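## Task

Find every drive blank that carries a green sticker and press it in fully, until it reaches its stop and latches. Do not disturb blanks with any other marking. The rack is loose on the table: it must not lean more than a little at any point (a bigger tilt is a failure), and it must finish in the spot where it began.

## Robot and tools

ROBOT. There are two 6-joint arms, left_arm and right_arm, each with a parallel two-finger gripper and a wrist camera. In the scene frame the origin is at table-top height, halfway between the nominal bases. +z points up, +x points out over the table, and left_arm sits on the +y side. Image sides do not follow arm names. Measured base positions: left_arm (-0.038, +0.313, +0.010) m, right_arm (-0.033, -0.261, +0.034) m. A gripper's fingers point along its own +z axis and open and close along its y axis. end_effector_position is the point between the pads, about 1 cm short of the fingertips.

FRAMES. Reported hand positions (metres), quaternions (wxyz), Hand targets and wrist-camera poses are in that arm's own base frame. The fixed head cameras and the table use the scene frame. Motion offsets run along the axes of that arm's current Hand target.

ROW LAYOUT (used by both execute_actions and move). A row is 14 numbers, each in [-1, 1], always for both arms: left dx, dy, dz, rx, ry, rz, opening, then right dx, dy, dz, rx, ry, rz, opening. The six pose numbers are an offset, not a pose. They count from the Hand target held when the action or move began. A value of 1.0 means 0.6 m of travel or 180 degrees of turn. rx, ry, rz form one rotation vector. Opening is absolute: +1 is fully open (0.094 m), -1 is shut. Six zeros re-request the present Hand target. Sending 0 as the opening is a real command (half open), so repeat the current opening to keep a grip unchanged.

TOOLS.
- execute_actions(actions, cameras): actions is a list of actions. Each action is 0.5 s and holds up to 15 rows, one per 1/30 s step. A short action keeps its last row for the remaining steps. Every row in an action counts from that action's start pose, not from the row before it. Each new action starts from the new Hand target, so repeating an offset moves the arm again. An empty list returns images, the scene number and the task.
- move(target, speed, blend, opening_speed, grip_force, blocking, cameras): target is one row or a list of up to 15 rows. Every row in the list is an offset from the same starting Hand targets; rows do not chain. The path is straight and does not avoid obstacles. All arms finish together, in at least 0.5 s and at most 10 s. speed is in m/s, from 0.002 to 2.9, default 0.25; turning is capped at twice that in rad/s. Give one speed or one per target. blend is a corner radius in m; the default 0 stops at each target. opening_speed is the rate of finger travel on the -1..1 scale per second, at least 0.2. grip_force is newtons per pad, 10 to 50. It stays set until changed, and low values close slowly. blocking=false returns after about 0.5 s while the motion continues. The result adds a move: line ending in done, off_target, moving, held or fault. limits=paced means the commanded pose was clipped; limits=held means a check withheld steps. Keep paths away from an arm's own base, because passing close can flip its shoulder.
- wait(seconds): 0 to 10 s, with the last commands held. A running move continues.
- stop(): brakes a running move.
- zoom_image(camera, region): camera is one of cam_head_left, cam_head_right, cam_left_wrist, cam_right_wrist. region is [x0, y0, x1, y1] in pixels of the latest full image, at most 504 by 504. Images are 672x504.
- read_manual(section): licence text only.
- finished_scene(scene): scene is 1 to 3. It ends the scene for good, and the goal must then hold with no robot help.

CONTROL BEHAVIOUR. Each step, the commanded orientation is clipped to within 40 degrees of the measured one. Because of friction and gravity, a gripper may settle a few centimetres away from its target. Resending zeros or the missing offset closes the gap. An arm that meets an obstacle keeps pressing. To release it, command a target back past where the gripper actually is. Faster motion, or a target set deeper beyond the contact, means a harder hit.

RESULT LINES. Each result gives end_effector_position and end_effector_quat_wxyz, the Hand target (the base for the next offsets), and Tool commands. grip_measured is on the opening scale and reads slightly wide when empty. Joint positions end with the finger opening in metres. Joint velocities may appear as "within noise". Joint torques include the arm's own weight; joints 1 to 3 wrap at ±28 N m. Motor temperatures are also listed. A MOTOR HOT line appears at 75 °C. At 90 °C a fault folds that arm away for the rest of the scene, and at 100 °C the arm goes limp. Long pushes against something that will not move, and holding the arm fully outstretched, heat the motors.

CAMERAS. cam_head_left and cam_head_right sit on a fixed stand behind the arms and share one bar. The wrist cameras follow their hands and can lag while the arm moves.

AVOID. Tipping or sliding the unfixed rack: push blanks straight in and gently, and brace the rack if needed. Avoid pressing blanks of other colours, letting anything fall off the table, and fast hits. Keep the two arms or grippers from touching each other and avoid loading the camera cables. Thinking time also advances the simulation.

Each tool is called after "Request:" as name(argument=value, ...), one argument or row to a line, values as JSON.

## Session

Request:
execute_actions(
  actions=[],
)

Scene clock: 0.00 s.
left_arm: end_effector_position=(+0.3036, +0.0464, +0.0662) grip_measured=+1.000 end_effector_quat_wxyz=(+0.228, -0.178, +0.957, -0.008) | right_arm: end_effector_position=(+0.2399, -0.0205, +0.0988) grip_measured=+1.000 end_effector_quat_wxyz=(+0.272, +0.082, +0.958, +0.034)
Joint positions: left_arm=[0.148 1.335 0.754 -0.53 -0.001 -0.219 0.094] | right_arm=[-0.173 0.913 0.611 -0.723 -0.111 0.03 0.094]
Joint velocities: within noise
Joint torques (N m): no reading
Motor temperatures (°C): left_arm=[32 33 37 30 34 31 33] | right_arm=[32 38 39 35 32 31 33]
Heat: left arm: 37 °C; right arm: 39 °C.
Hand target: left_arm +0.3082, +0.0488, +0.0748; +0.241, -0.179, +0.954, -0.007 | right_arm +0.2439, -0.0200, +0.1075; +0.286, +0.079, +0.954, +0.034
Tool commands: left_gripper/opening=+1.0 right_gripper/opening=+1.0

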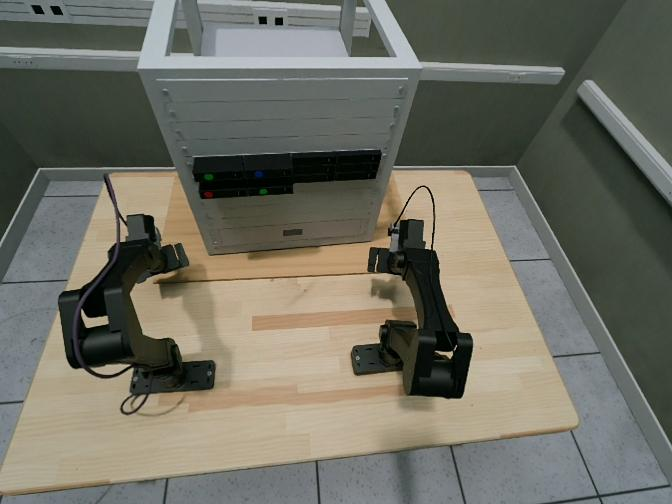

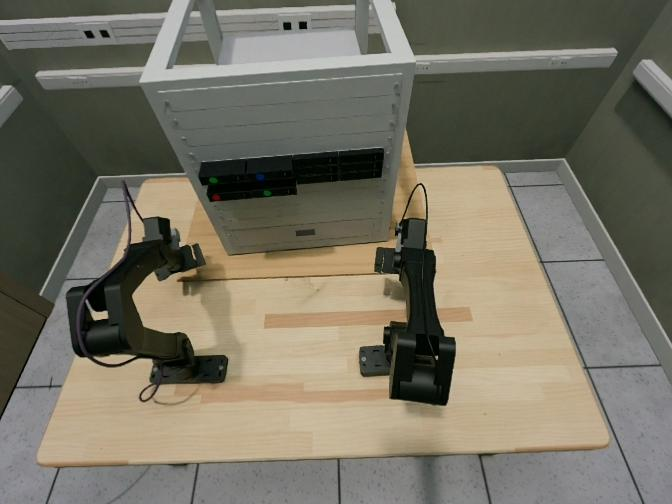

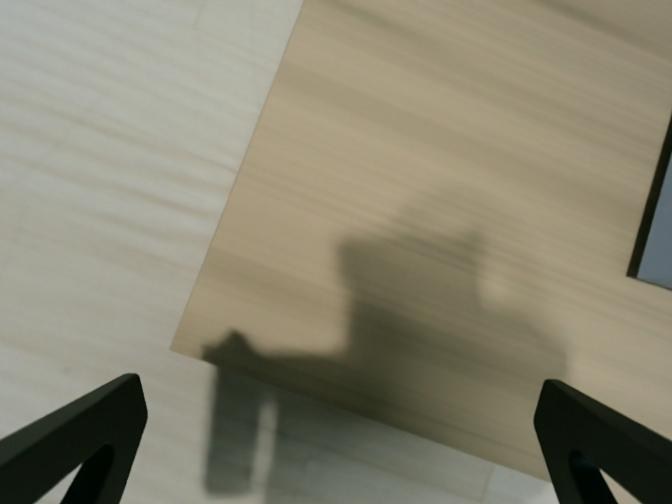

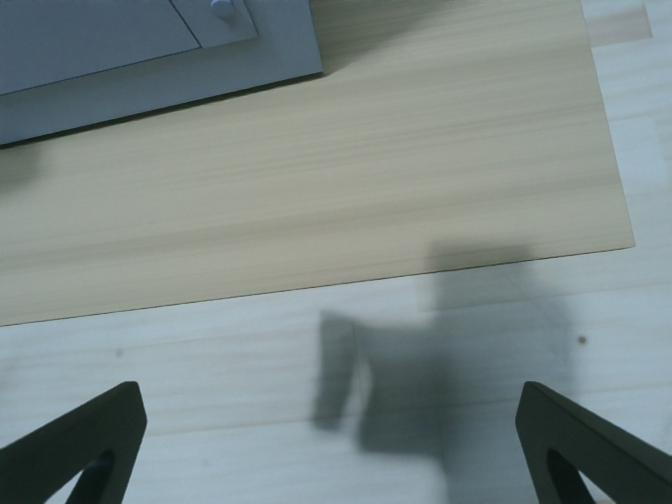

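Request:
zoom_image(
  camera="cam_head_left",
  region=[180, 140, 400, 260],
)

Request:
zoom_image(
  camera="cam_head_right",
  region=[180, 140, 400, 260],
)

Scaled by 2.291.

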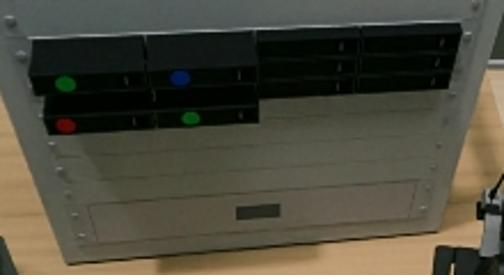

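Scaled by 2.291.

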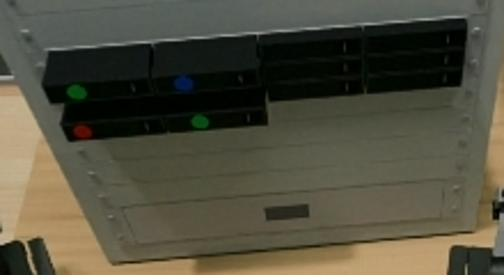

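Request:
move(
  target=[
    [0.0279,-0.1086,-0.2761,0.0309,-0.1705,0.0382,-1,0,0,0,0,0,0,1],
    [-0.0347,-0.3671,-0.5222,0.0617,-0.3410,0.0764,-1,0,0,0,0,0,0,1],
  ],
  blend=[0.05,0],
  speed=0.2,
  cameras=["all"],
)

Scene clock: 34.73 s.
left_arm: end_effector_position=(+0.2553, -0.1821, +0.3751) grip_measured=-0.992 end_effector_quat_wxyz=(+0.699, -0.002, +0.714, +0.032) | right_arm: end_effector_position=(+0.2399, -0.0205, +0.0988) grip_measured=+1.000 end_effector_quat_wxyz=(+0.272, +0.082, +0.958, +0.034)
Joint positions: left_arm=[-1.2 1.036 0.945 0.026 -1.248 -0.018 0] | right_arm=[-0.173 0.913 0.611 -0.723 -0.111 0.03 0.094]
Joint torques (N m): left_arm=[0.2 -4.27 6.78 1.94 -0.14 0.08] | right_arm=[0.06 -1.21 8.12 0.85 -0.11 -0.01]
Heat: left arm: 38 °C; right arm: 42 °C.
Hand target: left_arm +0.2552, -0.1731, +0.3831; +0.707, -0.025, +0.707, +0.025 | right_arm +0.2439, -0.0200, +0.1075; +0.286, +0.079, +0.954, +0.034
Off the commanded pose: left_arm 0.012 m, 3 deg | right_arm 0.010 m, 2 deg.
move: off_target (left_arm)
camera_calibration:
cam_left_wrist: T_world_to_cam=[[0.0435949, -0.998358, -0.0371686, -0.178549], [-0.441542, 0.0141193, -0.89713, 0.490341], [0.896181, 0.0555217, -0.440201, 0.0343862], [0, 0, 0, 1]] pos_world=[0.193474, -0.187089, 0.4484]

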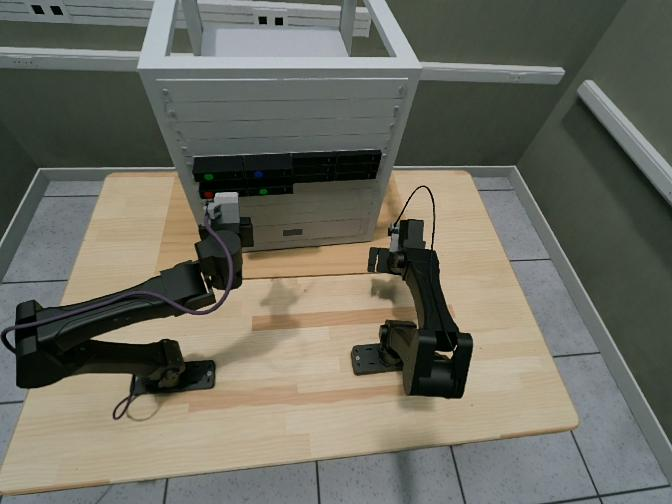

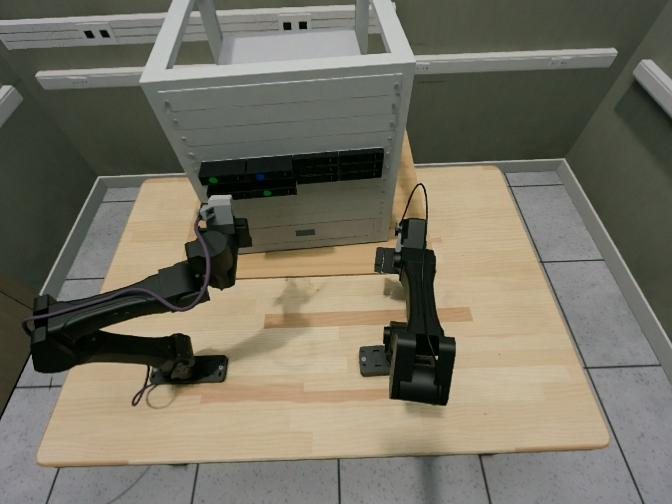

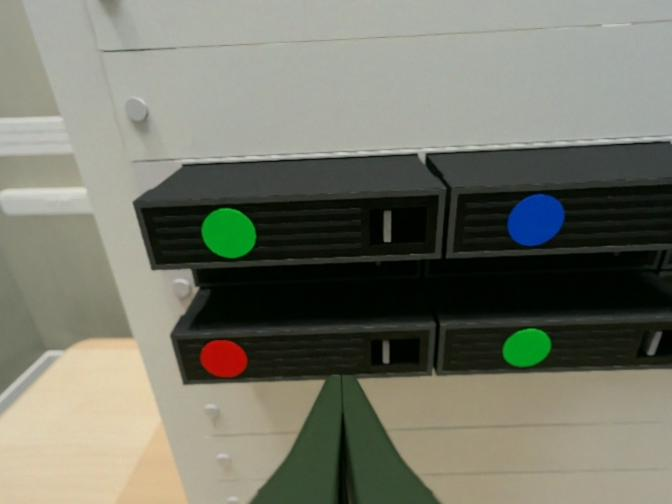

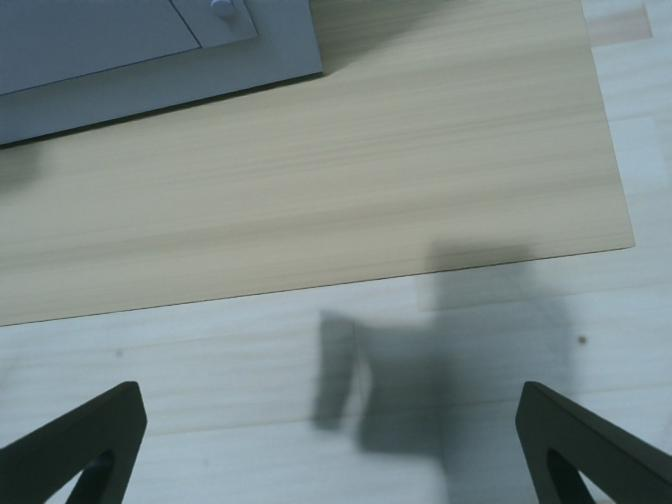

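Request:
move(
  target=[-0.0282,0.0267,0.0266,-0.0067,-0.0061,-0.0133,-1,0,0,0,0,0,0,1],
  speed=0.1,
  cameras=["cam_left_wrist"],
)

Scene clock: 43.73 s.
left_arm: end_effector_position=(+0.2717, -0.1600, +0.3802) grip_measured=-0.992 end_effector_quat_wxyz=(+0.701, -0.026, +0.711, +0.047) | right_arm: end_effector_position=(+0.2399, -0.0205, +0.0988) grip_measured=+1.000 end_effector_quat_wxyz=(+0.272, +0.082, +0.958, +0.034)
Joint positions: left_arm=[-1.099 1.021 0.945 0.04 -1.203 -0.004 0] | right_arm=[-0.173 0.913 0.611 -0.723 -0.111 0.03 0.094]
Joint torques (N m): left_arm=[0.55 -4.52 9.09 2 0.15 0.1] | right_arm=[0.03 -1.13 8.09 0.84 -0.1 -0.02]
Heat: left arm: 38 °C; right arm: 42 °C.
Hand target: left_arm +0.2700, -0.1560, +0.4001; +0.713, -0.047, +0.699, +0.018 | right_arm +0.2439, -0.0200, +0.1075; +0.286, +0.079, +0.954, +0.034
Off the commanded pose: left_arm 0.020 m, 5 deg | right_arm 0.010 m, 2 deg.
move: off_target (left_arm)
camera_calibration:
cam_left_wrist: T_world_to_cam=[[0.0993688, -0.99478, -0.023229, -0.176897], [-0.433623, -0.0222797, -0.900819, 0.495201], [0.895599, 0.0995859, -0.433573, 0.0254727], [0, 0, 0, 1]] pos_world=[0.209496, -0.167478, 0.453022]
Images, in order (width x height): cam_left_wrist 672x504.

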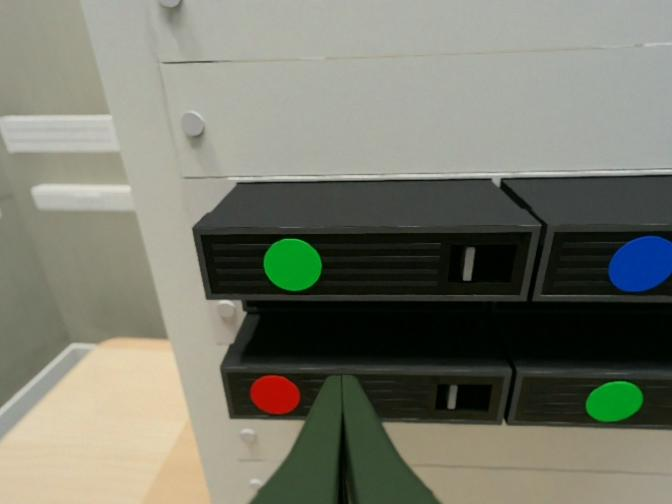

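Request:
zoom_image(
  camera="cam_left_wrist",
  region=[180, 160, 672, 440],
)

Scaled by 1.024.

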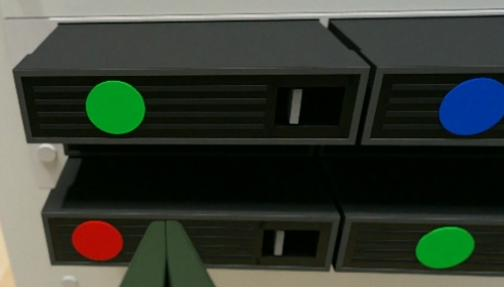

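Request:
move(
  target=[-0.0206,-0.0086,0.0298,0.0167,0,0,-1,0,0,0,0,0,0,1],
  speed=0.1,
  cameras=["cam_left_wrist"],
)

Scene clock: 52.87 s.
left_arm: end_effector_position=(+0.2877, -0.1565, +0.4030) grip_measured=-0.992 end_effector_quat_wxyz=(+0.711, -0.028, +0.703, +0.012) | right_arm: end_effector_position=(+0.2399, -0.0205, +0.0988) grip_measured=+1.000 end_effector_quat_wxyz=(+0.272, +0.082, +0.958, +0.034)
Joint positions: left_arm=[-1.002 1.021 1.004 0.04 -1.058 -0.003 0] | right_arm=[-0.173 0.913 0.611 -0.723 -0.111 0.03 0.094]
Joint torques (N m): left_arm=[0.49 -1.81 9.59 1.57 0.25 -0.01] | right_arm=[0.06 -1.18 8.08 0.86 -0.1 0.01]
Heat: left arm: 38 °C; right arm: 42 °C.
Hand target: left_arm +0.2880, -0.1590, +0.4129; +0.714, -0.028, +0.699, +0.000 | right_arm +0.2439, -0.0200, +0.1075; +0.286, +0.079, +0.954, +0.034
Off the commanded pose: left_arm 0.010 m, 2 deg | right_arm 0.010 m, 2 deg.
move: done
camera_calibration:
cam_left_wrist: T_world_to_cam=[[0.0514324, -0.998258, 0.0289219, -0.182223], [-0.409892, -0.0475094, -0.910896, 0.516087], [0.910683, 0.0349947, -0.411622, -0.00260961], [0, 0, 0, 1]] pos_world=[0.223289, -0.157295, 0.474298]
Images, in order (width x height): cam_left_wrist 672x504.

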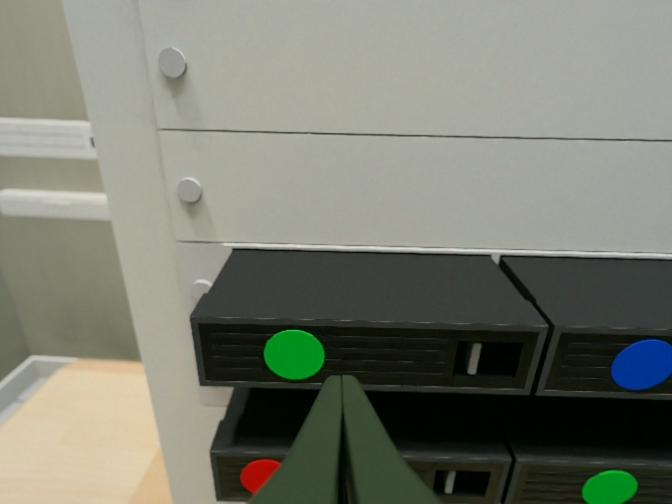

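Request:
move(
  target=[0.0178,-0.0171,0.0289,0,0,0,-1,0,0,0,0,0,0,1],
  speed=0.08,
  cameras=["cam_left_wrist"],
)

Scene clock: 57.37 s.
left_arm: end_effector_position=(+0.3050, -0.1677, +0.3874) grip_measured=-0.992 end_effector_quat_wxyz=(+0.702, -0.012, +0.712, +0.025) | right_arm: end_effector_position=(+0.2399, -0.0205, +0.0988) grip_measured=+1.000 end_effector_quat_wxyz=(+0.272, +0.082, +0.958, +0.034)
Joint positions: left_arm=[-0.961 1.087 1.004 0.057 -1.013 -0.003 0] | right_arm=[-0.173 0.913 0.611 -0.723 -0.111 0.03 0.094]
Joint torques (N m): left_arm=[0.2 -2.88 8.9 2.14 0.17 -0.08] | right_arm=[0.13 -1.11 8.1 0.85 -0.1 -0.02]
Heat: left arm: 39 °C; right arm: 42 °C.
Hand target: left_arm +0.3060, -0.1689, +0.4030; +0.714, -0.028, +0.699, +0.000 | right_arm +0.2439, -0.0200, +0.1075; +0.286, +0.079, +0.954, +0.034
Off the commanded pose: left_arm 0.016 m, 4 deg | right_arm 0.010 m, 2 deg.
move: off_target (left_arm)
camera_calibration:
cam_left_wrist: T_world_to_cam=[[0.0473026, -0.998802, -0.0125219, -0.176596], [-0.43448, -0.00928548, -0.900634, 0.518391], [0.899439, 0.0480428, -0.434398, -0.00999977], [0, 0, 0, 1]] pos_world=[0.242578, -0.171091, 0.460325]
Images, in order (width x height): cam_left_wrist 672x504.

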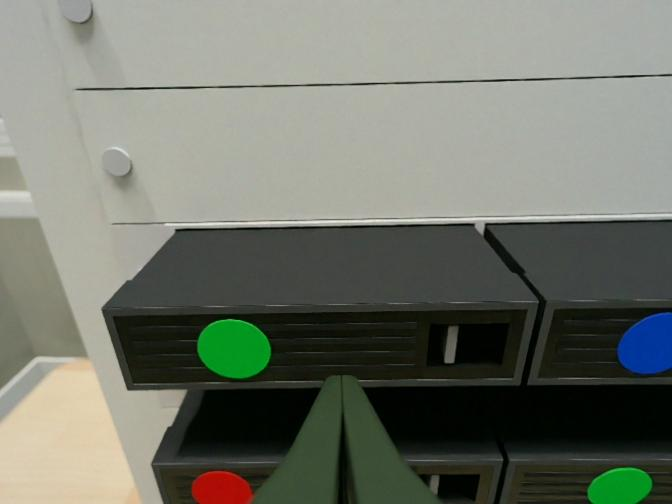

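Request:
move(
  target=[-0.0133,0.0027,0.0055,0,0,0,-1,0,0,0,0,0,0,1],
  speed=0.05,
  cameras=["cam_left_wrist"],
)

Scene clock: 60.87 s.
left_arm: end_effector_position=(+0.3078, -0.1670, +0.3964) grip_measured=-0.992 end_effector_quat_wxyz=(+0.706, -0.017, +0.708, +0.018) | right_arm: end_effector_position=(+0.2399, -0.0205, +0.0988) grip_measured=+1.000 end_effector_quat_wxyz=(+0.272, +0.082, +0.958, +0.034)
Joint positions: left_arm=[-0.947 1.093 1.03 0.057 -0.996 -0.003 0] | right_arm=[-0.173 0.913 0.611 -0.723 -0.111 0.03 0.094]
Joint torques (N m): left_arm=[0.36 -2.92 9.84 1.82 0.21 -0.09] | right_arm=[0.08 -1.2 8.13 0.85 -0.09 -0.02]
Heat: left arm: 39 °C; right arm: 42 °C.
Hand target: left_arm +0.3090, -0.1668, +0.4110; +0.714, -0.028, +0.699, +0.000 | right_arm +0.2439, -0.0200, +0.1075; +0.286, +0.079, +0.954, +0.034
Off the commanded pose: left_arm 0.015 m, 3 deg | right_arm 0.010 m, 2 deg.
move: off_target (left_arm)
camera_calibration:
cam_left_wrist: T_world_to_cam=[[0.0443178, -0.999008, 0.00438081, -0.181828], [-0.424302, -0.0227924, -0.905234, 0.524165], [0.904436, 0.0382592, -0.424891, -0.0156106], [0, 0, 0, 1]] pos_world=[0.244581, -0.169103, 0.468656]
Images, in order (width x height): cam_left_wrist 672x504.

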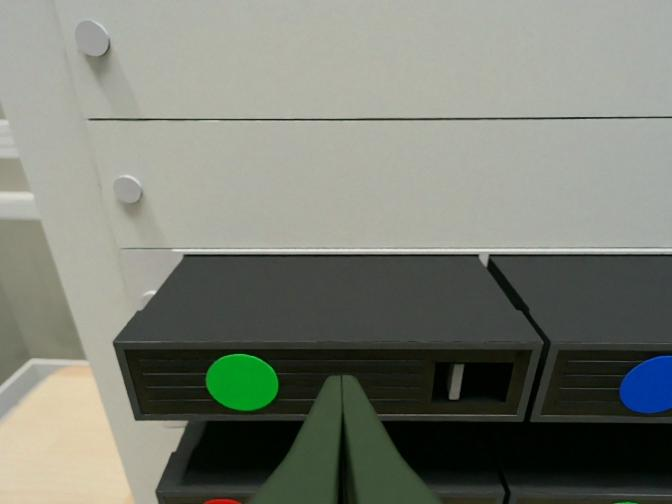

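Request:
move(
  target=[0.0009,0,0.0416,0,0,0,-1,0,0,0,0,0,0,1],
  speed=0.03,
  cameras=["cam_head_left","cam_head_right","cam_left_wrist"],
)

Scene clock: 66.17 s.
left_arm: end_effector_position=(+0.3321, -0.1650, +0.3920) grip_measured=-0.992 end_effector_quat_wxyz=(+0.700, -0.010, +0.714, +0.025) | right_arm: end_effector_position=(+0.2399, -0.0205, +0.0988) grip_measured=+1.000 end_effector_quat_wxyz=(+0.272, +0.082, +0.958, +0.034)
Joint positions: left_arm=[-0.857 1.147 1.059 0.057 -0.906 -0.003 0] | right_arm=[-0.173 0.913 0.611 -0.723 -0.111 0.03 0.094]
Joint torques (N m): left_arm=[0.35 -3.33 10.13 2.1 0.2 -0.11] | right_arm=[0.03 -1.21 8.06 0.85 -0.09 -0.02]
Heat: left arm: 39 °C; right arm: 42 °C.
Hand target: left_arm +0.3340, -0.1659, +0.4109; +0.714, -0.028, +0.699, +0.000 | right_arm +0.2439, -0.0200, +0.1075; +0.286, +0.079, +0.954, +0.034
Off the commanded pose: left_arm 0.019 m, 4 deg | right_arm 0.010 m, 2 deg.
move: off_target (left_arm)
camera_calibration:
cam_left_wrist: T_world_to_cam=[[0.0451512, -0.998875, -0.0145266, -0.173641], [-0.439131, -0.00678426, -0.898397, 0.535403], [0.897288, 0.0469428, -0.438943, -0.0302277], [0, 0, 0, 1]] pos_world=[0.270075, -0.168394, 0.465214]
Images, in order (width x height): cam_head_left 672x504, cam_head_right 672x504, cam_left_wrist 672x504.

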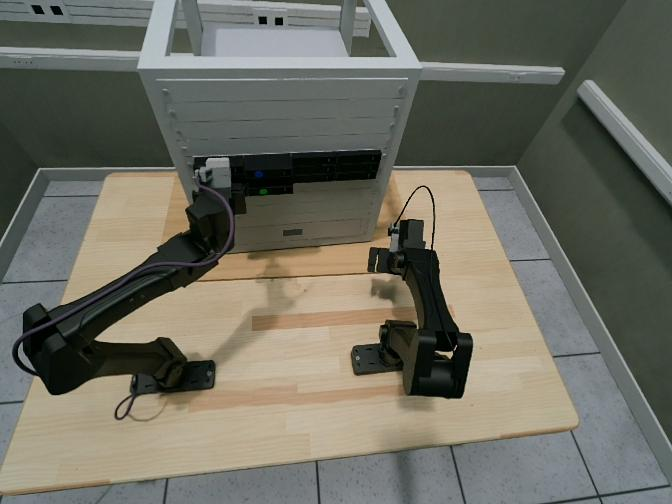

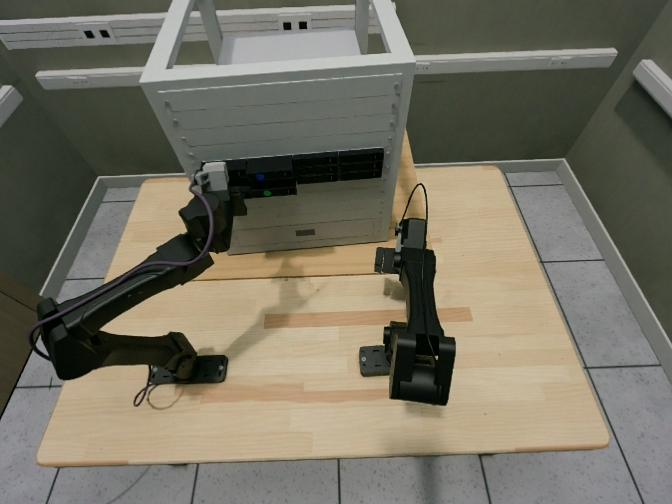

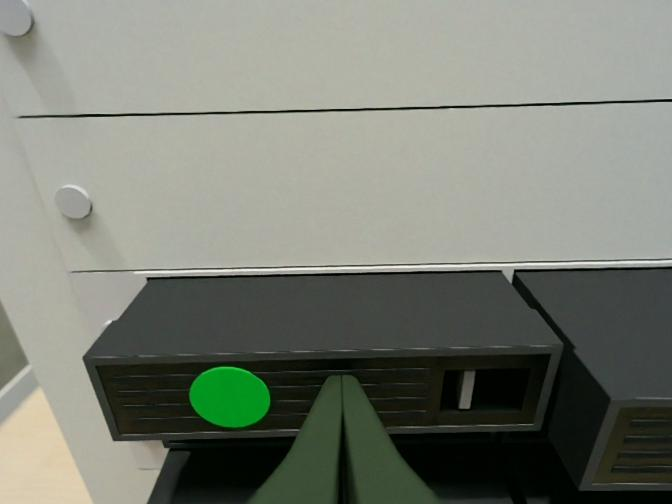

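Request:
move(
  target=[0.0007,0,0.0333,0,0,0,-1,0,0,0,0,0,0,1],
  speed=0.03,
  cameras=["cam_left_wrist"],
)

Scene clock: 70.40 s.
left_arm: end_effector_position=(+0.3507, -0.1643, +0.3906) grip_measured=-0.992 end_effector_quat_wxyz=(+0.697, -0.008, +0.716, +0.027) | right_arm: end_effector_position=(+0.2399, -0.0205, +0.0988) grip_measured=+1.000 end_effector_quat_wxyz=(+0.272, +0.082, +0.958, +0.034)
Joint positions: left_arm=[-0.797 1.194 1.089 0.064 -0.846 -0.003 0] | right_arm=[-0.173 0.913 0.611 -0.723 -0.111 0.03 0.094]
Joint torques (N m): left_arm=[0.43 -3.84 10.06 2.26 0.24 -0.2] | right_arm=[0.12 -1.18 8.08 0.82 -0.1 0]
Motor temperatures (°C): left_arm=[31 33 40 35 34 31 33] | right_arm=[32 37 42 37 31 31 33]
Heat: left arm: 40 °C; right arm: 42 °C.
Hand target: left_arm +0.3539, -0.1651, +0.4110; +0.714, -0.028, +0.699, +0.000 | right_arm +0.2439, -0.0200, +0.1075; +0.286, +0.079, +0.954, +0.034
Off the commanded pose: left_arm 0.021 m, 5 deg | right_arm 0.010 m, 2 deg.
move: off_target (left_arm)
camera_calibration:
cam_left_wrist: T_world_to_cam=[[0.0445825, -0.998796, -0.0204767, -0.17128], [-0.446337, -0.00157688, -0.894864, 0.544329], [0.893754, 0.0490348, -0.44587, -0.0432803], [0, 0, 0, 1]] pos_world=[0.289272, -0.168093, 0.464295]
Images, in order (width x height): cam_left_wrist 672x504.

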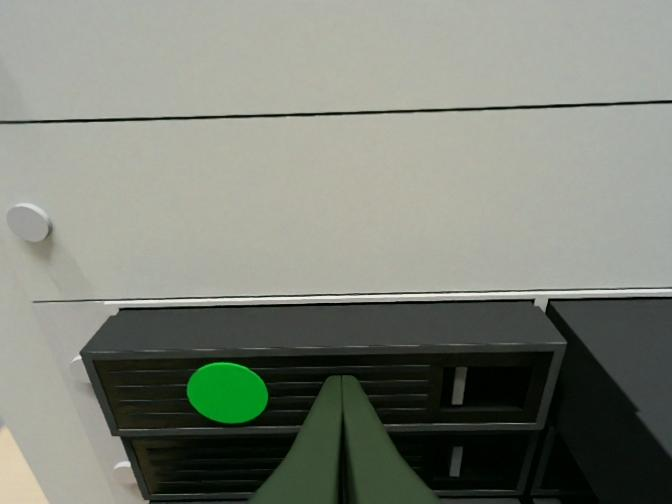

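Request:
move(
  target=[0.0003,0,0.0166,0,0,0,-1,0,0,0,0,0,0,1],
  speed=0.03,
  cameras=["cam_left_wrist"],
)

Scene clock: 72.07 s.
left_arm: end_effector_position=(+0.3534, -0.1643, +0.3913) grip_measured=-0.992 end_effector_quat_wxyz=(+0.697, -0.007, +0.716, +0.025) | right_arm: end_effector_position=(+0.2399, -0.0205, +0.0988) grip_measured=+1.000 end_effector_quat_wxyz=(+0.272, +0.082, +0.958, +0.034)
Joint positions: left_arm=[-0.788 1.2 1.096 0.066 -0.834 -0.003 0] | right_arm=[-0.173 0.913 0.611 -0.723 -0.111 0.03 0.094]
Joint torques (N m): left_arm=[1.95 -2.17 10.74 2.41 0.39 -0.14] | right_arm=[0.02 -1.17 8.17 0.84 -0.08 0]
Heat: left arm: 40 °C; right arm: 42 °C.
Hand target: left_arm +0.3639, -0.1647, +0.4110; +0.714, -0.028, +0.699, +0.000 | right_arm +0.2439, -0.0200, +0.1075; +0.286, +0.079, +0.954, +0.034
Off the commanded pose: left_arm 0.022 m, 5 deg | right_arm 0.010 m, 2 deg.
move: off_target (left_arm)
camera_calibration:
cam_left_wrist: T_world_to_cam=[[0.041552, -0.998948, -0.0193833, -0.170838], [-0.446, -0.00118476, -0.895032, 0.546162], [0.894068, 0.0458353, -0.44558, -0.0460637], [0, 0, 0, 1]] pos_world=[0.291871, -0.1679, 0.464996]
Images, in order (width x height): cam_left_wrist 672x504.

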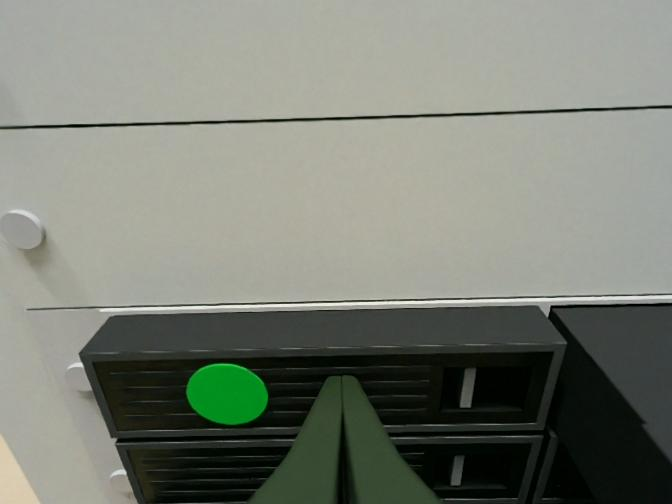

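Request:
zoom_image(
  camera="cam_left_wrist",
  region=[340, 300, 600, 504],
)

Scaled by 1.938.

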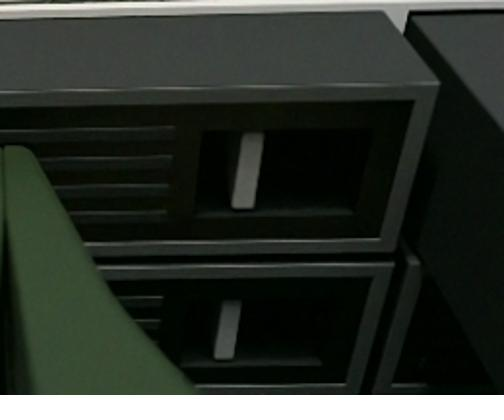

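Request:
move(
  target=[0.0003,0,0.0116,0,0,0,-1,0,0,0,0,0,0,1],
  speed=0.03,
  cameras=["cam_left_wrist"],
)

Scene clock: 76.17 s.
left_arm: end_effector_position=(+0.3539, -0.1643, +0.3914) grip_measured=-0.992 end_effector_quat_wxyz=(+0.697, -0.007, +0.716, +0.025) | right_arm: end_effector_position=(+0.2399, -0.0205, +0.0988) grip_measured=+1.000 end_effector_quat_wxyz=(+0.272, +0.082, +0.958, +0.034)
Joint positions: left_arm=[-0.786 1.202 1.097 0.066 -0.832 -0.003 0] | right_arm=[-0.173 0.913 0.611 -0.723 -0.111 0.03 0.094]
Joint torques (N m): left_arm=[3.33 -0.96 11.34 2.46 0.54 -0.18] | right_arm=[0.12 -1.18 8.12 0.85 -0.09 0]
Heat: left arm: 40 °C; right arm: 42 °C.
Hand target: left_arm +0.3708, -0.1644, +0.4110; +0.714, -0.028, +0.699, +0.000 | right_arm +0.2439, -0.0200, +0.1075; +0.286, +0.079, +0.954, +0.034
Off the commanded pose: left_arm 0.026 m, 5 deg | right_arm 0.010 m, 2 deg.
move: off_target (left_arm)
camera_calibration:
cam_left_wrist: T_world_to_cam=[[0.0415966, -0.998948, -0.019294, -0.170913], [-0.445995, -0.00128447, -0.895035, 0.546592], [0.894068, 0.0458354, -0.445579, -0.0465114], [0, 0, 0, 1]] pos_world=[0.292471, -0.1679, 0.465196]
Images, in order (width x height): cam_left_wrist 672x504.

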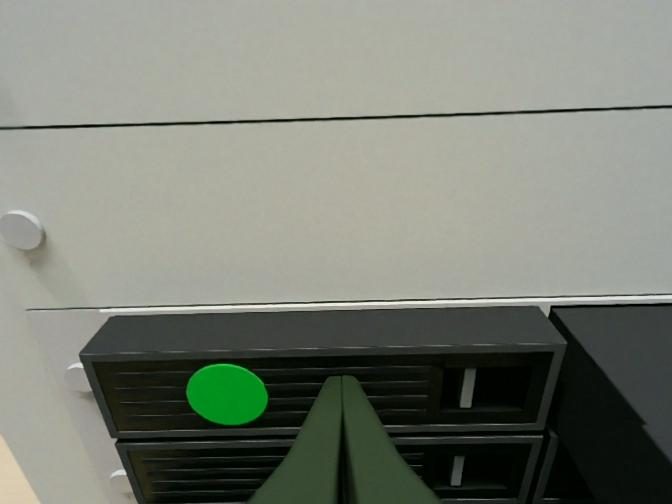

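Request:
move(
  target=[-0.0027,0.0012,-0.1166,0,0,0,-1,0,0,0,0,0,0,1],
  speed=0.08,
  cameras=["all"],
)

Scene clock: 80.60 s.
left_arm: end_effector_position=(+0.3053, -0.1742, +0.4058) grip_measured=-0.992 end_effector_quat_wxyz=(+0.711, -0.016, +0.703, +0.002) | right_arm: end_effector_position=(+0.2399, -0.0205, +0.0988) grip_measured=+1.000 end_effector_quat_wxyz=(+0.272, +0.082, +0.958, +0.034)
Joint positions: left_arm=[-0.966 1.1 1.054 0.066 -0.992 -0.003 0] | right_arm=[-0.173 0.913 0.611 -0.723 -0.111 0.03 0.094]
Joint torques (N m): left_arm=[-0.4 -5.31 6.89 1.66 -0.09 -0.04] | right_arm=[0.06 -1.14 8.12 0.86 -0.08 0]
Heat: left arm: 40 °C; right arm: 42 °C.
Hand target: left_arm +0.3009, -0.1665, +0.4111; +0.714, -0.028, +0.699, +0.000 | right_arm +0.2439, -0.0200, +0.1075; +0.286, +0.079, +0.954, +0.034
Off the commanded pose: left_arm 0.010 m, 2 deg | right_arm 0.010 m, 2 deg.
move: done
camera_calibration:
cam_left_wrist: T_world_to_cam=[[0.0215876, -0.999442, 0.0254912, -0.190626], [-0.411679, -0.0321215, -0.910763, 0.528247], [0.911073, 0.00916694, -0.412143, -0.0212853], [0, 0, 0, 1]] pos_world=[0.240976, -0.173356, 0.477195]

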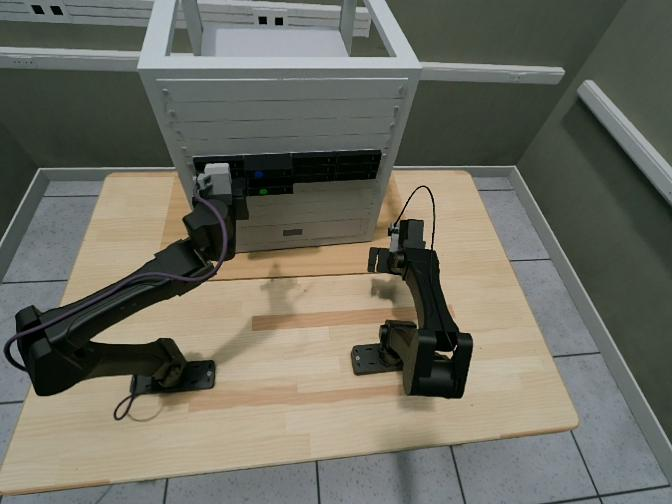

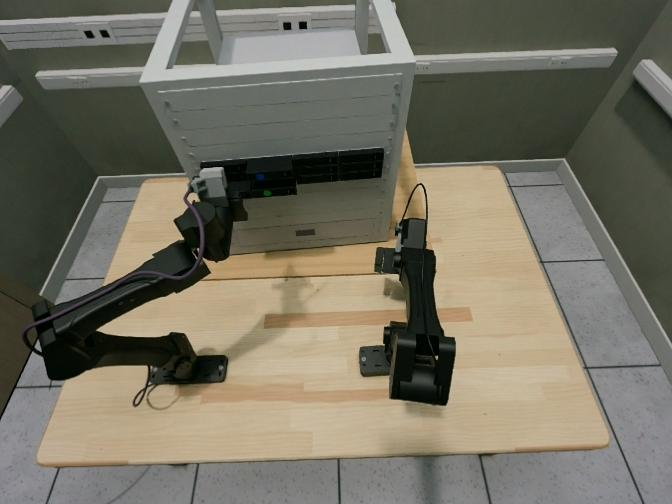

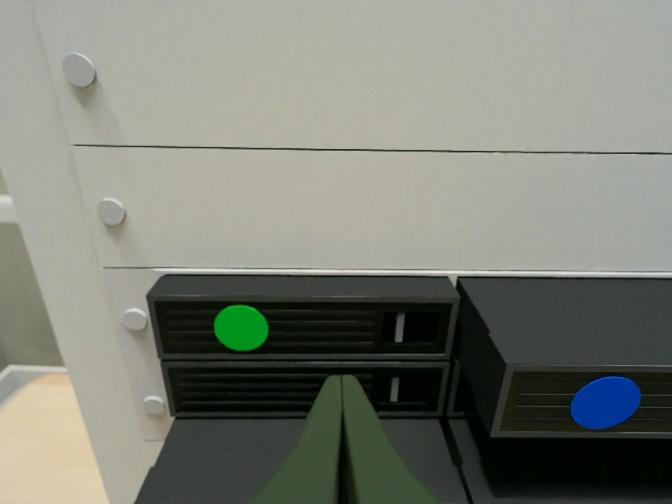

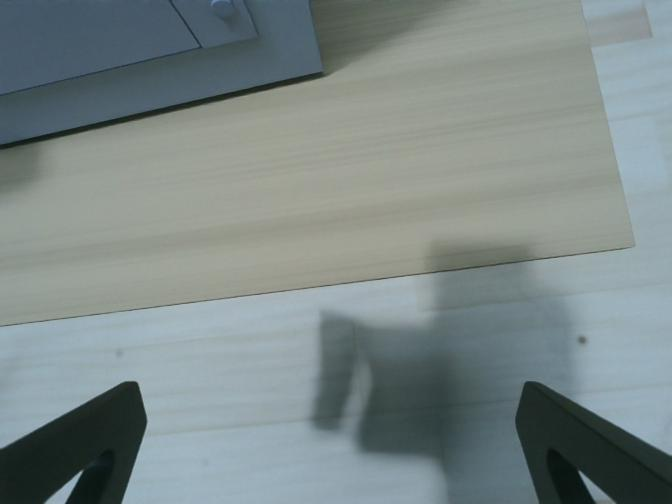

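Request:
zoom_image(
  camera="cam_left_wrist",
  region=[130, 250, 520, 440],
)

Scaled by 1.292.

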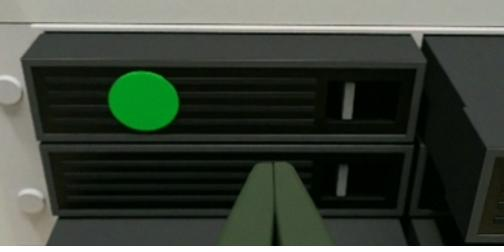

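Request:
move(
  target=[
    [0.0199,-0.0693,-0.0630,0,0,0,-1,0,0,0,0,0,0,1],
    [0.1048,-0.1802,-0.0443,-0.003,-0.011,0,-1,0,0,0,0,0,0,1],
  ],
  speed=0.15,
  blend=[0.02,0],
  cameras=["cam_left_wrist","cam_head_right"],
)

Scene clock: 93.40 s.
left_arm: end_effector_position=(+0.2790, -0.2791, +0.3527) grip_measured=-0.992 end_effector_quat_wxyz=(+0.723, -0.020, +0.690, +0.003) | right_arm: end_effector_position=(+0.2399, -0.0205, +0.0988) grip_measured=+1.000 end_effector_quat_wxyz=(+0.272, +0.082, +0.958, +0.034)
Joint positions: left_arm=[-1.24 1.436 1.008 0.587 -1.271 0.127 0] | right_arm=[-0.173 0.913 0.611 -0.723 -0.111 0.03 0.094]
Joint torques (N m): left_arm=[-0.27 -5.45 6.56 1.87 0.02 0.11] | right_arm=[0.02 -1.11 8.13 0.83 -0.11 -0.02]
Heat: left arm: 39 °C; right arm: 42 °C.
Hand target: left_arm +0.2800, -0.2779, +0.3521; +0.726, -0.032, +0.687, +0.004 | right_arm +0.2439, -0.0200, +0.1075; +0.286, +0.079, +0.954, +0.034
Off the commanded pose: left_arm 0.002 m, 1 deg | right_arm 0.010 m, 2 deg.
move: done
camera_calibration:
cam_left_wrist: T_world_to_cam=[[0.0284358, -0.999106, 0.0312876, -0.297416], [-0.377904, -0.0397223, -0.924992, 0.459133], [0.925408, 0.0144792, -0.378696, -0.0325516], [0, 0, 0, 1]] pos_world=[0.212089, -0.278441, 0.421673]
Images, in order (width x height): cam_head_right 672x504, cam_left_wrist 672x504.

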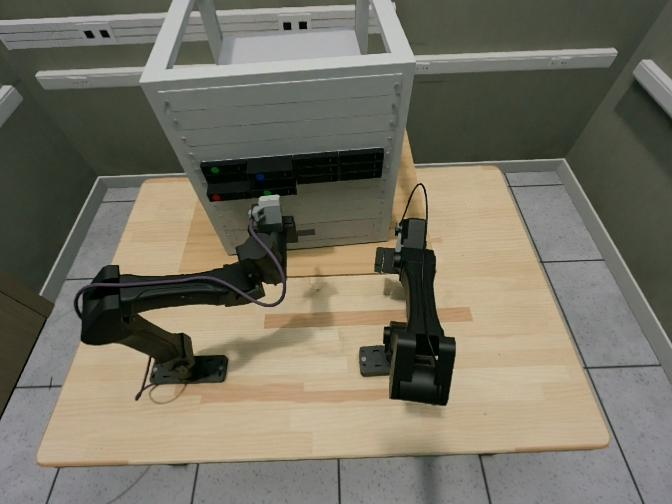

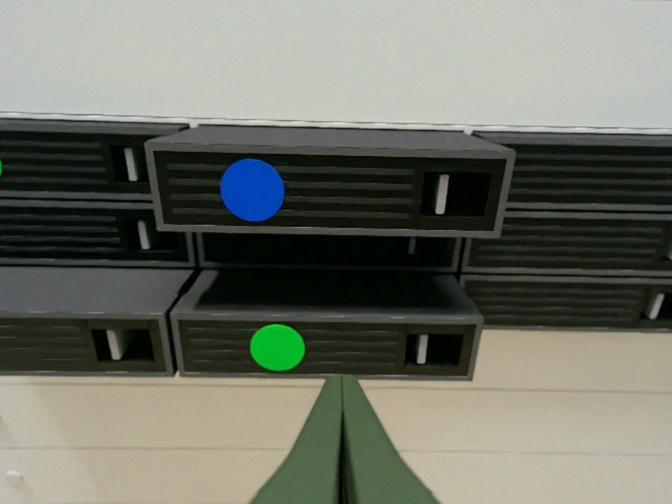

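Request:
move(
  target=[0.0304,0.0017,0.0535,0,0,0,-1,0,0,0,0,0,0,1],
  speed=0.08,
  cameras=["cam_left_wrist"],
)

Scene clock: 97.10 s.
left_arm: end_effector_position=(+0.3104, -0.2729, +0.3340) grip_measured=-0.992 end_effector_quat_wxyz=(+0.721, -0.022, +0.693, +0.024) | right_arm: end_effector_position=(+0.2399, -0.0205, +0.0988) grip_measured=+1.000 end_effector_quat_wxyz=(+0.272, +0.082, +0.958, +0.034)
Joint positions: left_arm=[-1.144 1.49 0.999 0.602 -1.206 0.106 0] | right_arm=[-0.173 0.913 0.611 -0.723 -0.111 0.03 0.094]
Joint torques (N m): left_arm=[0.35 -6.37 6.83 1.87 0.3 -0.19] | right_arm=[0.05 -1.13 8.09 0.88 -0.11 -0.02]
Heat: left arm: 39 °C; right arm: 42 °C.
Hand target: left_arm +0.3130, -0.2760, +0.3357; +0.726, -0.032, +0.687, +0.004 | right_arm +0.2439, -0.0200, +0.1075; +0.286, +0.079, +0.954, +0.034
Off the commanded pose: left_arm 0.004 m, 3 deg | right_arm 0.010 m, 2 deg.
move: off_target (left_arm)
camera_calibration:
cam_left_wrist: T_world_to_cam=[[0.0600746, -0.998186, 0.00403379, -0.291966], [-0.384778, -0.0268858, -0.922618, 0.458855], [0.921052, 0.0538738, -0.385695, -0.0543979], [0, 0, 0, 1]] pos_world=[0.2442, -0.276169, 0.403544]
Images, in order (width x height): cam_left_wrist 672x504.

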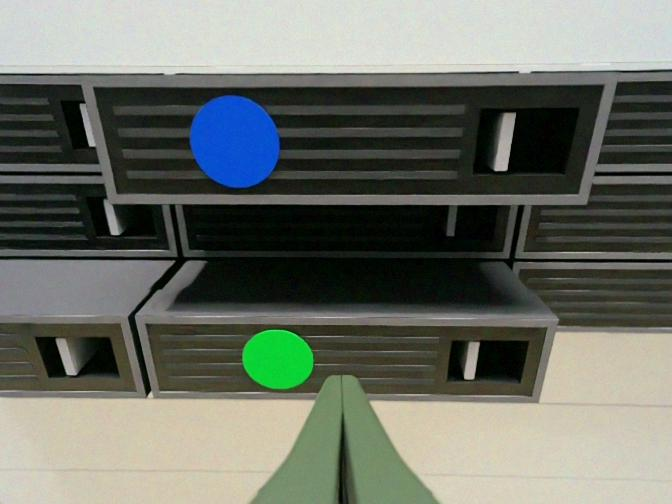

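Request:
move(
  target=[
    [-0.0145,-0.0005,0.0092,0,0,0,-1,0,0,0,0,0,0,1],
    [-0.0124,-0.0008,0.0475,0,0,0,-1,0,0,0,0,0,0,1],
  ],
  speed=0.04,
  blend=[0.004,0],
  cameras=["cam_left_wrist","cam_head_right"],
)

Scene clock: 101.53 s.
left_arm: end_effector_position=(+0.3362, -0.2704, +0.3385) grip_measured=-0.992 end_effector_quat_wxyz=(+0.724, -0.028, +0.689, +0.016) | right_arm: end_effector_position=(+0.2399, -0.0205, +0.0988) grip_measured=+1.000 end_effector_quat_wxyz=(+0.272, +0.082, +0.958, +0.034)
Joint positions: left_arm=[-1.067 1.524 1.039 0.602 -1.127 0.088 0] | right_arm=[-0.173 0.913 0.611 -0.723 -0.111 0.03 0.094]
Joint torques (N m): left_arm=[0.46 -6.43 9.57 1.37 0.31 -0.21] | right_arm=[-0.03 -1.14 8.12 0.85 -0.1 0]
Heat: left arm: 39 °C; right arm: 42 °C.
Hand target: left_arm +0.3410, -0.2747, +0.3447; +0.726, -0.032, +0.687, +0.004 | right_arm +0.2439, -0.0200, +0.1075; +0.286, +0.079, +0.954, +0.034
Off the commanded pose: left_arm 0.009 m, 2 deg | right_arm 0.010 m, 2 deg.
move: done
camera_calibration:
cam_left_wrist: T_world_to_cam=[[0.0573181, -0.998058, 0.0243787, -0.297007], [-0.373811, -0.0440976, -0.926456, 0.465859], [0.925732, 0.0439897, -0.375613, -0.0842948], [0, 0, 0, 1]] pos_world=[0.269202, -0.272179, 0.407177]
Images, in order (width x height): cam_head_right 672x504, cam_left_wrist 672x504.

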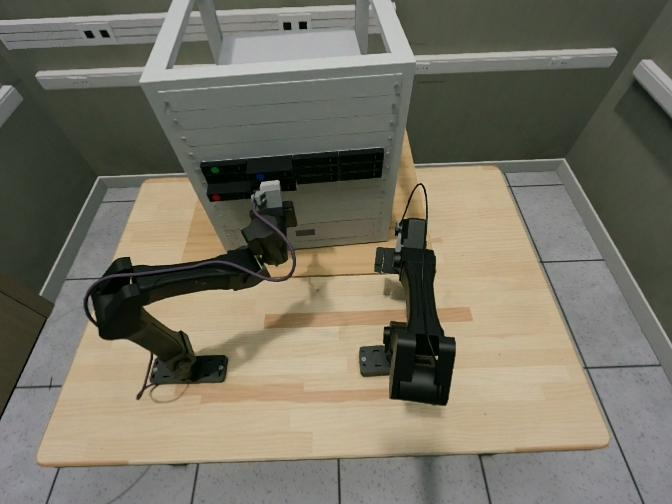

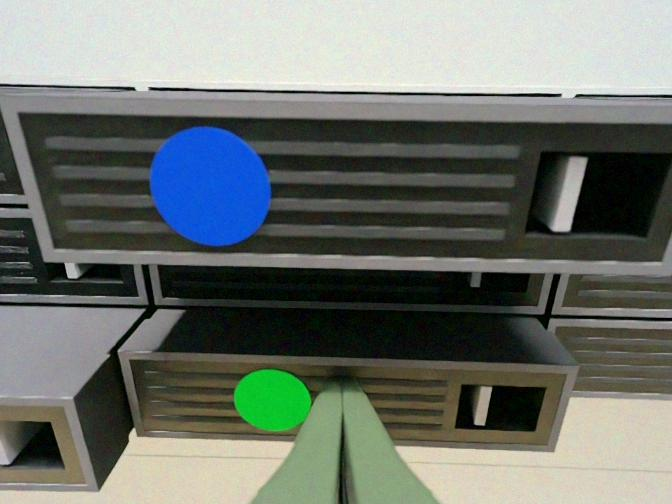

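Request:
move(
  target=[0.0027,-0.0002,0.05,0,0,0,-1,0,0,0,0,0,0,1],
  speed=0.03,
  cameras=["cam_left_wrist","cam_head_right"],
)

Scene clock: 105.00 s.
left_arm: end_effector_position=(+0.3593, -0.2692, +0.3415) grip_measured=-0.992 end_effector_quat_wxyz=(+0.727, -0.036, +0.685, +0.011) | right_arm: end_effector_position=(+0.2399, -0.0205, +0.0988) grip_measured=+1.000 end_effector_quat_wxyz=(+0.272, +0.082, +0.958, +0.034)
Joint positions: left_arm=[-1.006 1.567 1.086 0.602 -1.07 0.069 0] | right_arm=[-0.173 0.913 0.611 -0.723 -0.111 0.03 0.094]
Joint torques (N m): left_arm=[1.69 -6.26 10.58 1.23 0.54 -0.18] | right_arm=[0.03 -1.17 8.12 0.85 -0.08 -0.02]
Heat: left arm: 39 °C; right arm: 42 °C.
Hand target: left_arm +0.3710, -0.2734, +0.3447; +0.726, -0.032, +0.687, +0.003 | right_arm +0.2439, -0.0200, +0.1075; +0.286, +0.079, +0.954, +0.034
Off the commanded pose: left_arm 0.013 m, 1 deg | right_arm 0.010 m, 2 deg.
move: off_target (left_arm)
camera_calibration:
cam_left_wrist: T_world_to_cam=[[0.0609816, -0.997211, 0.0430305, -0.304634], [-0.36531, -0.0624176, -0.928791, 0.470203], [0.928886, 0.0409196, -0.368098, -0.10901], [0, 0, 0, 1]] pos_world=[0.291605, -0.269974, 0.409702]
Images, in order (width x height): cam_head_right 672x504, cam_left_wrist 672x504.

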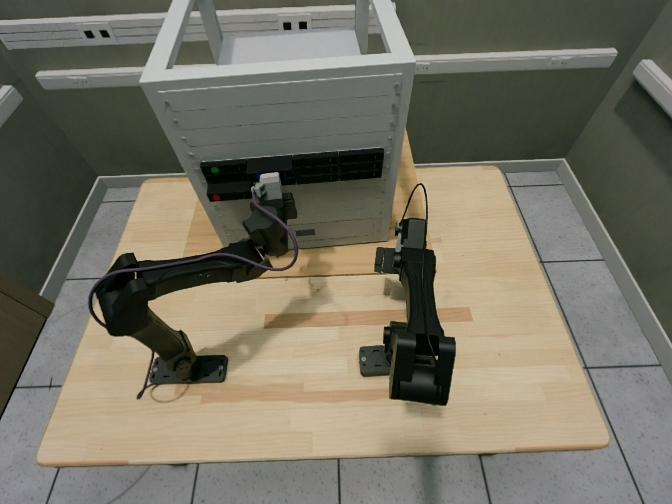

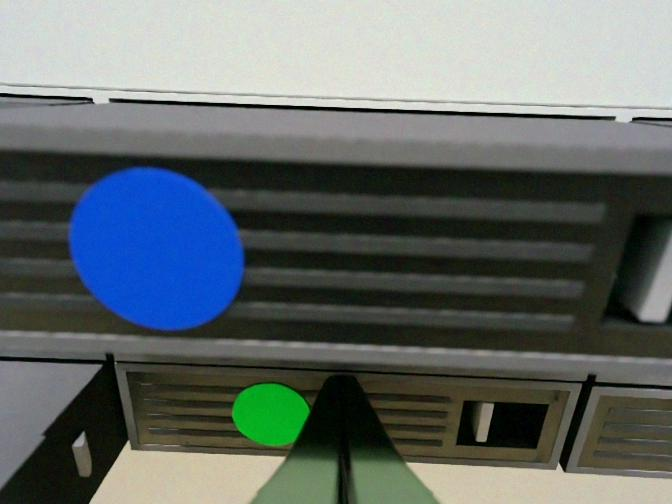

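Request:
move(
  target=[0.0007,0,0.0133,0,0,0,-1,0,0,0,0,0,0,1],
  speed=0.03,
  cameras=["cam_left_wrist"],
)

Scene clock: 107.20 s.
left_arm: end_effector_position=(+0.3601, -0.2691, +0.3415) grip_measured=-0.992 end_effector_quat_wxyz=(+0.726, -0.036, +0.686, +0.012) | right_arm: end_effector_position=(+0.2399, -0.0205, +0.0988) grip_measured=+1.000 end_effector_quat_wxyz=(+0.272, +0.082, +0.958, +0.034)
Joint positions: left_arm=[-1.004 1.568 1.091 0.593 -1.071 0.066 0] | right_arm=[-0.173 0.913 0.611 -0.723 -0.111 0.03 0.094]
Joint torques (N m): left_arm=[3.06 -5.39 11.25 1.26 0.73 -0.2] | right_arm=[0.1 -1.16 8.12 0.84 -0.09 0]
Heat: left arm: 40 °C; right arm: 42 °C.
Hand target: left_arm +0.3790, -0.2730, +0.3447; +0.726, -0.031, +0.687, +0.004 | right_arm +0.2439, -0.0200, +0.1075; +0.286, +0.079, +0.954, +0.034
Off the commanded pose: left_arm 0.020 m, 1 deg | right_arm 0.010 m, 2 deg.
move: off_target (left_arm)
camera_calibration:
cam_left_wrist: T_world_to_cam=[[0.0631028, -0.997147, 0.0414217, -0.304738], [-0.36775, -0.0618163, -0.927868, 0.471147], [0.927781, 0.0433182, -0.370601, -0.107904], [0, 0, 0, 1]] pos_world=[0.292605, -0.27007, 0.409796]
Images, in order (width x height): cam_left_wrist 672x504.

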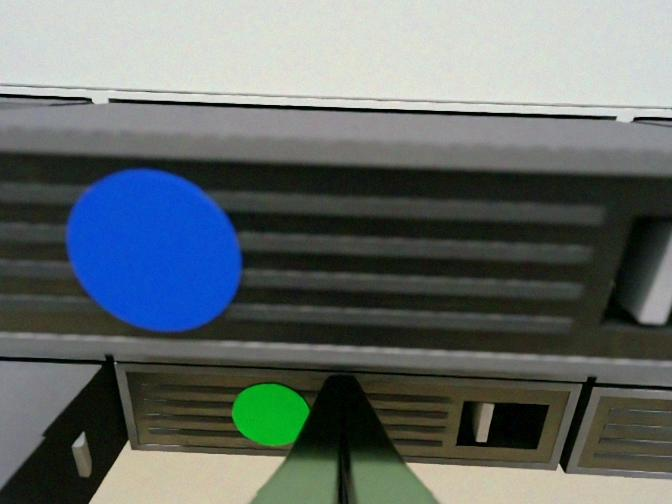

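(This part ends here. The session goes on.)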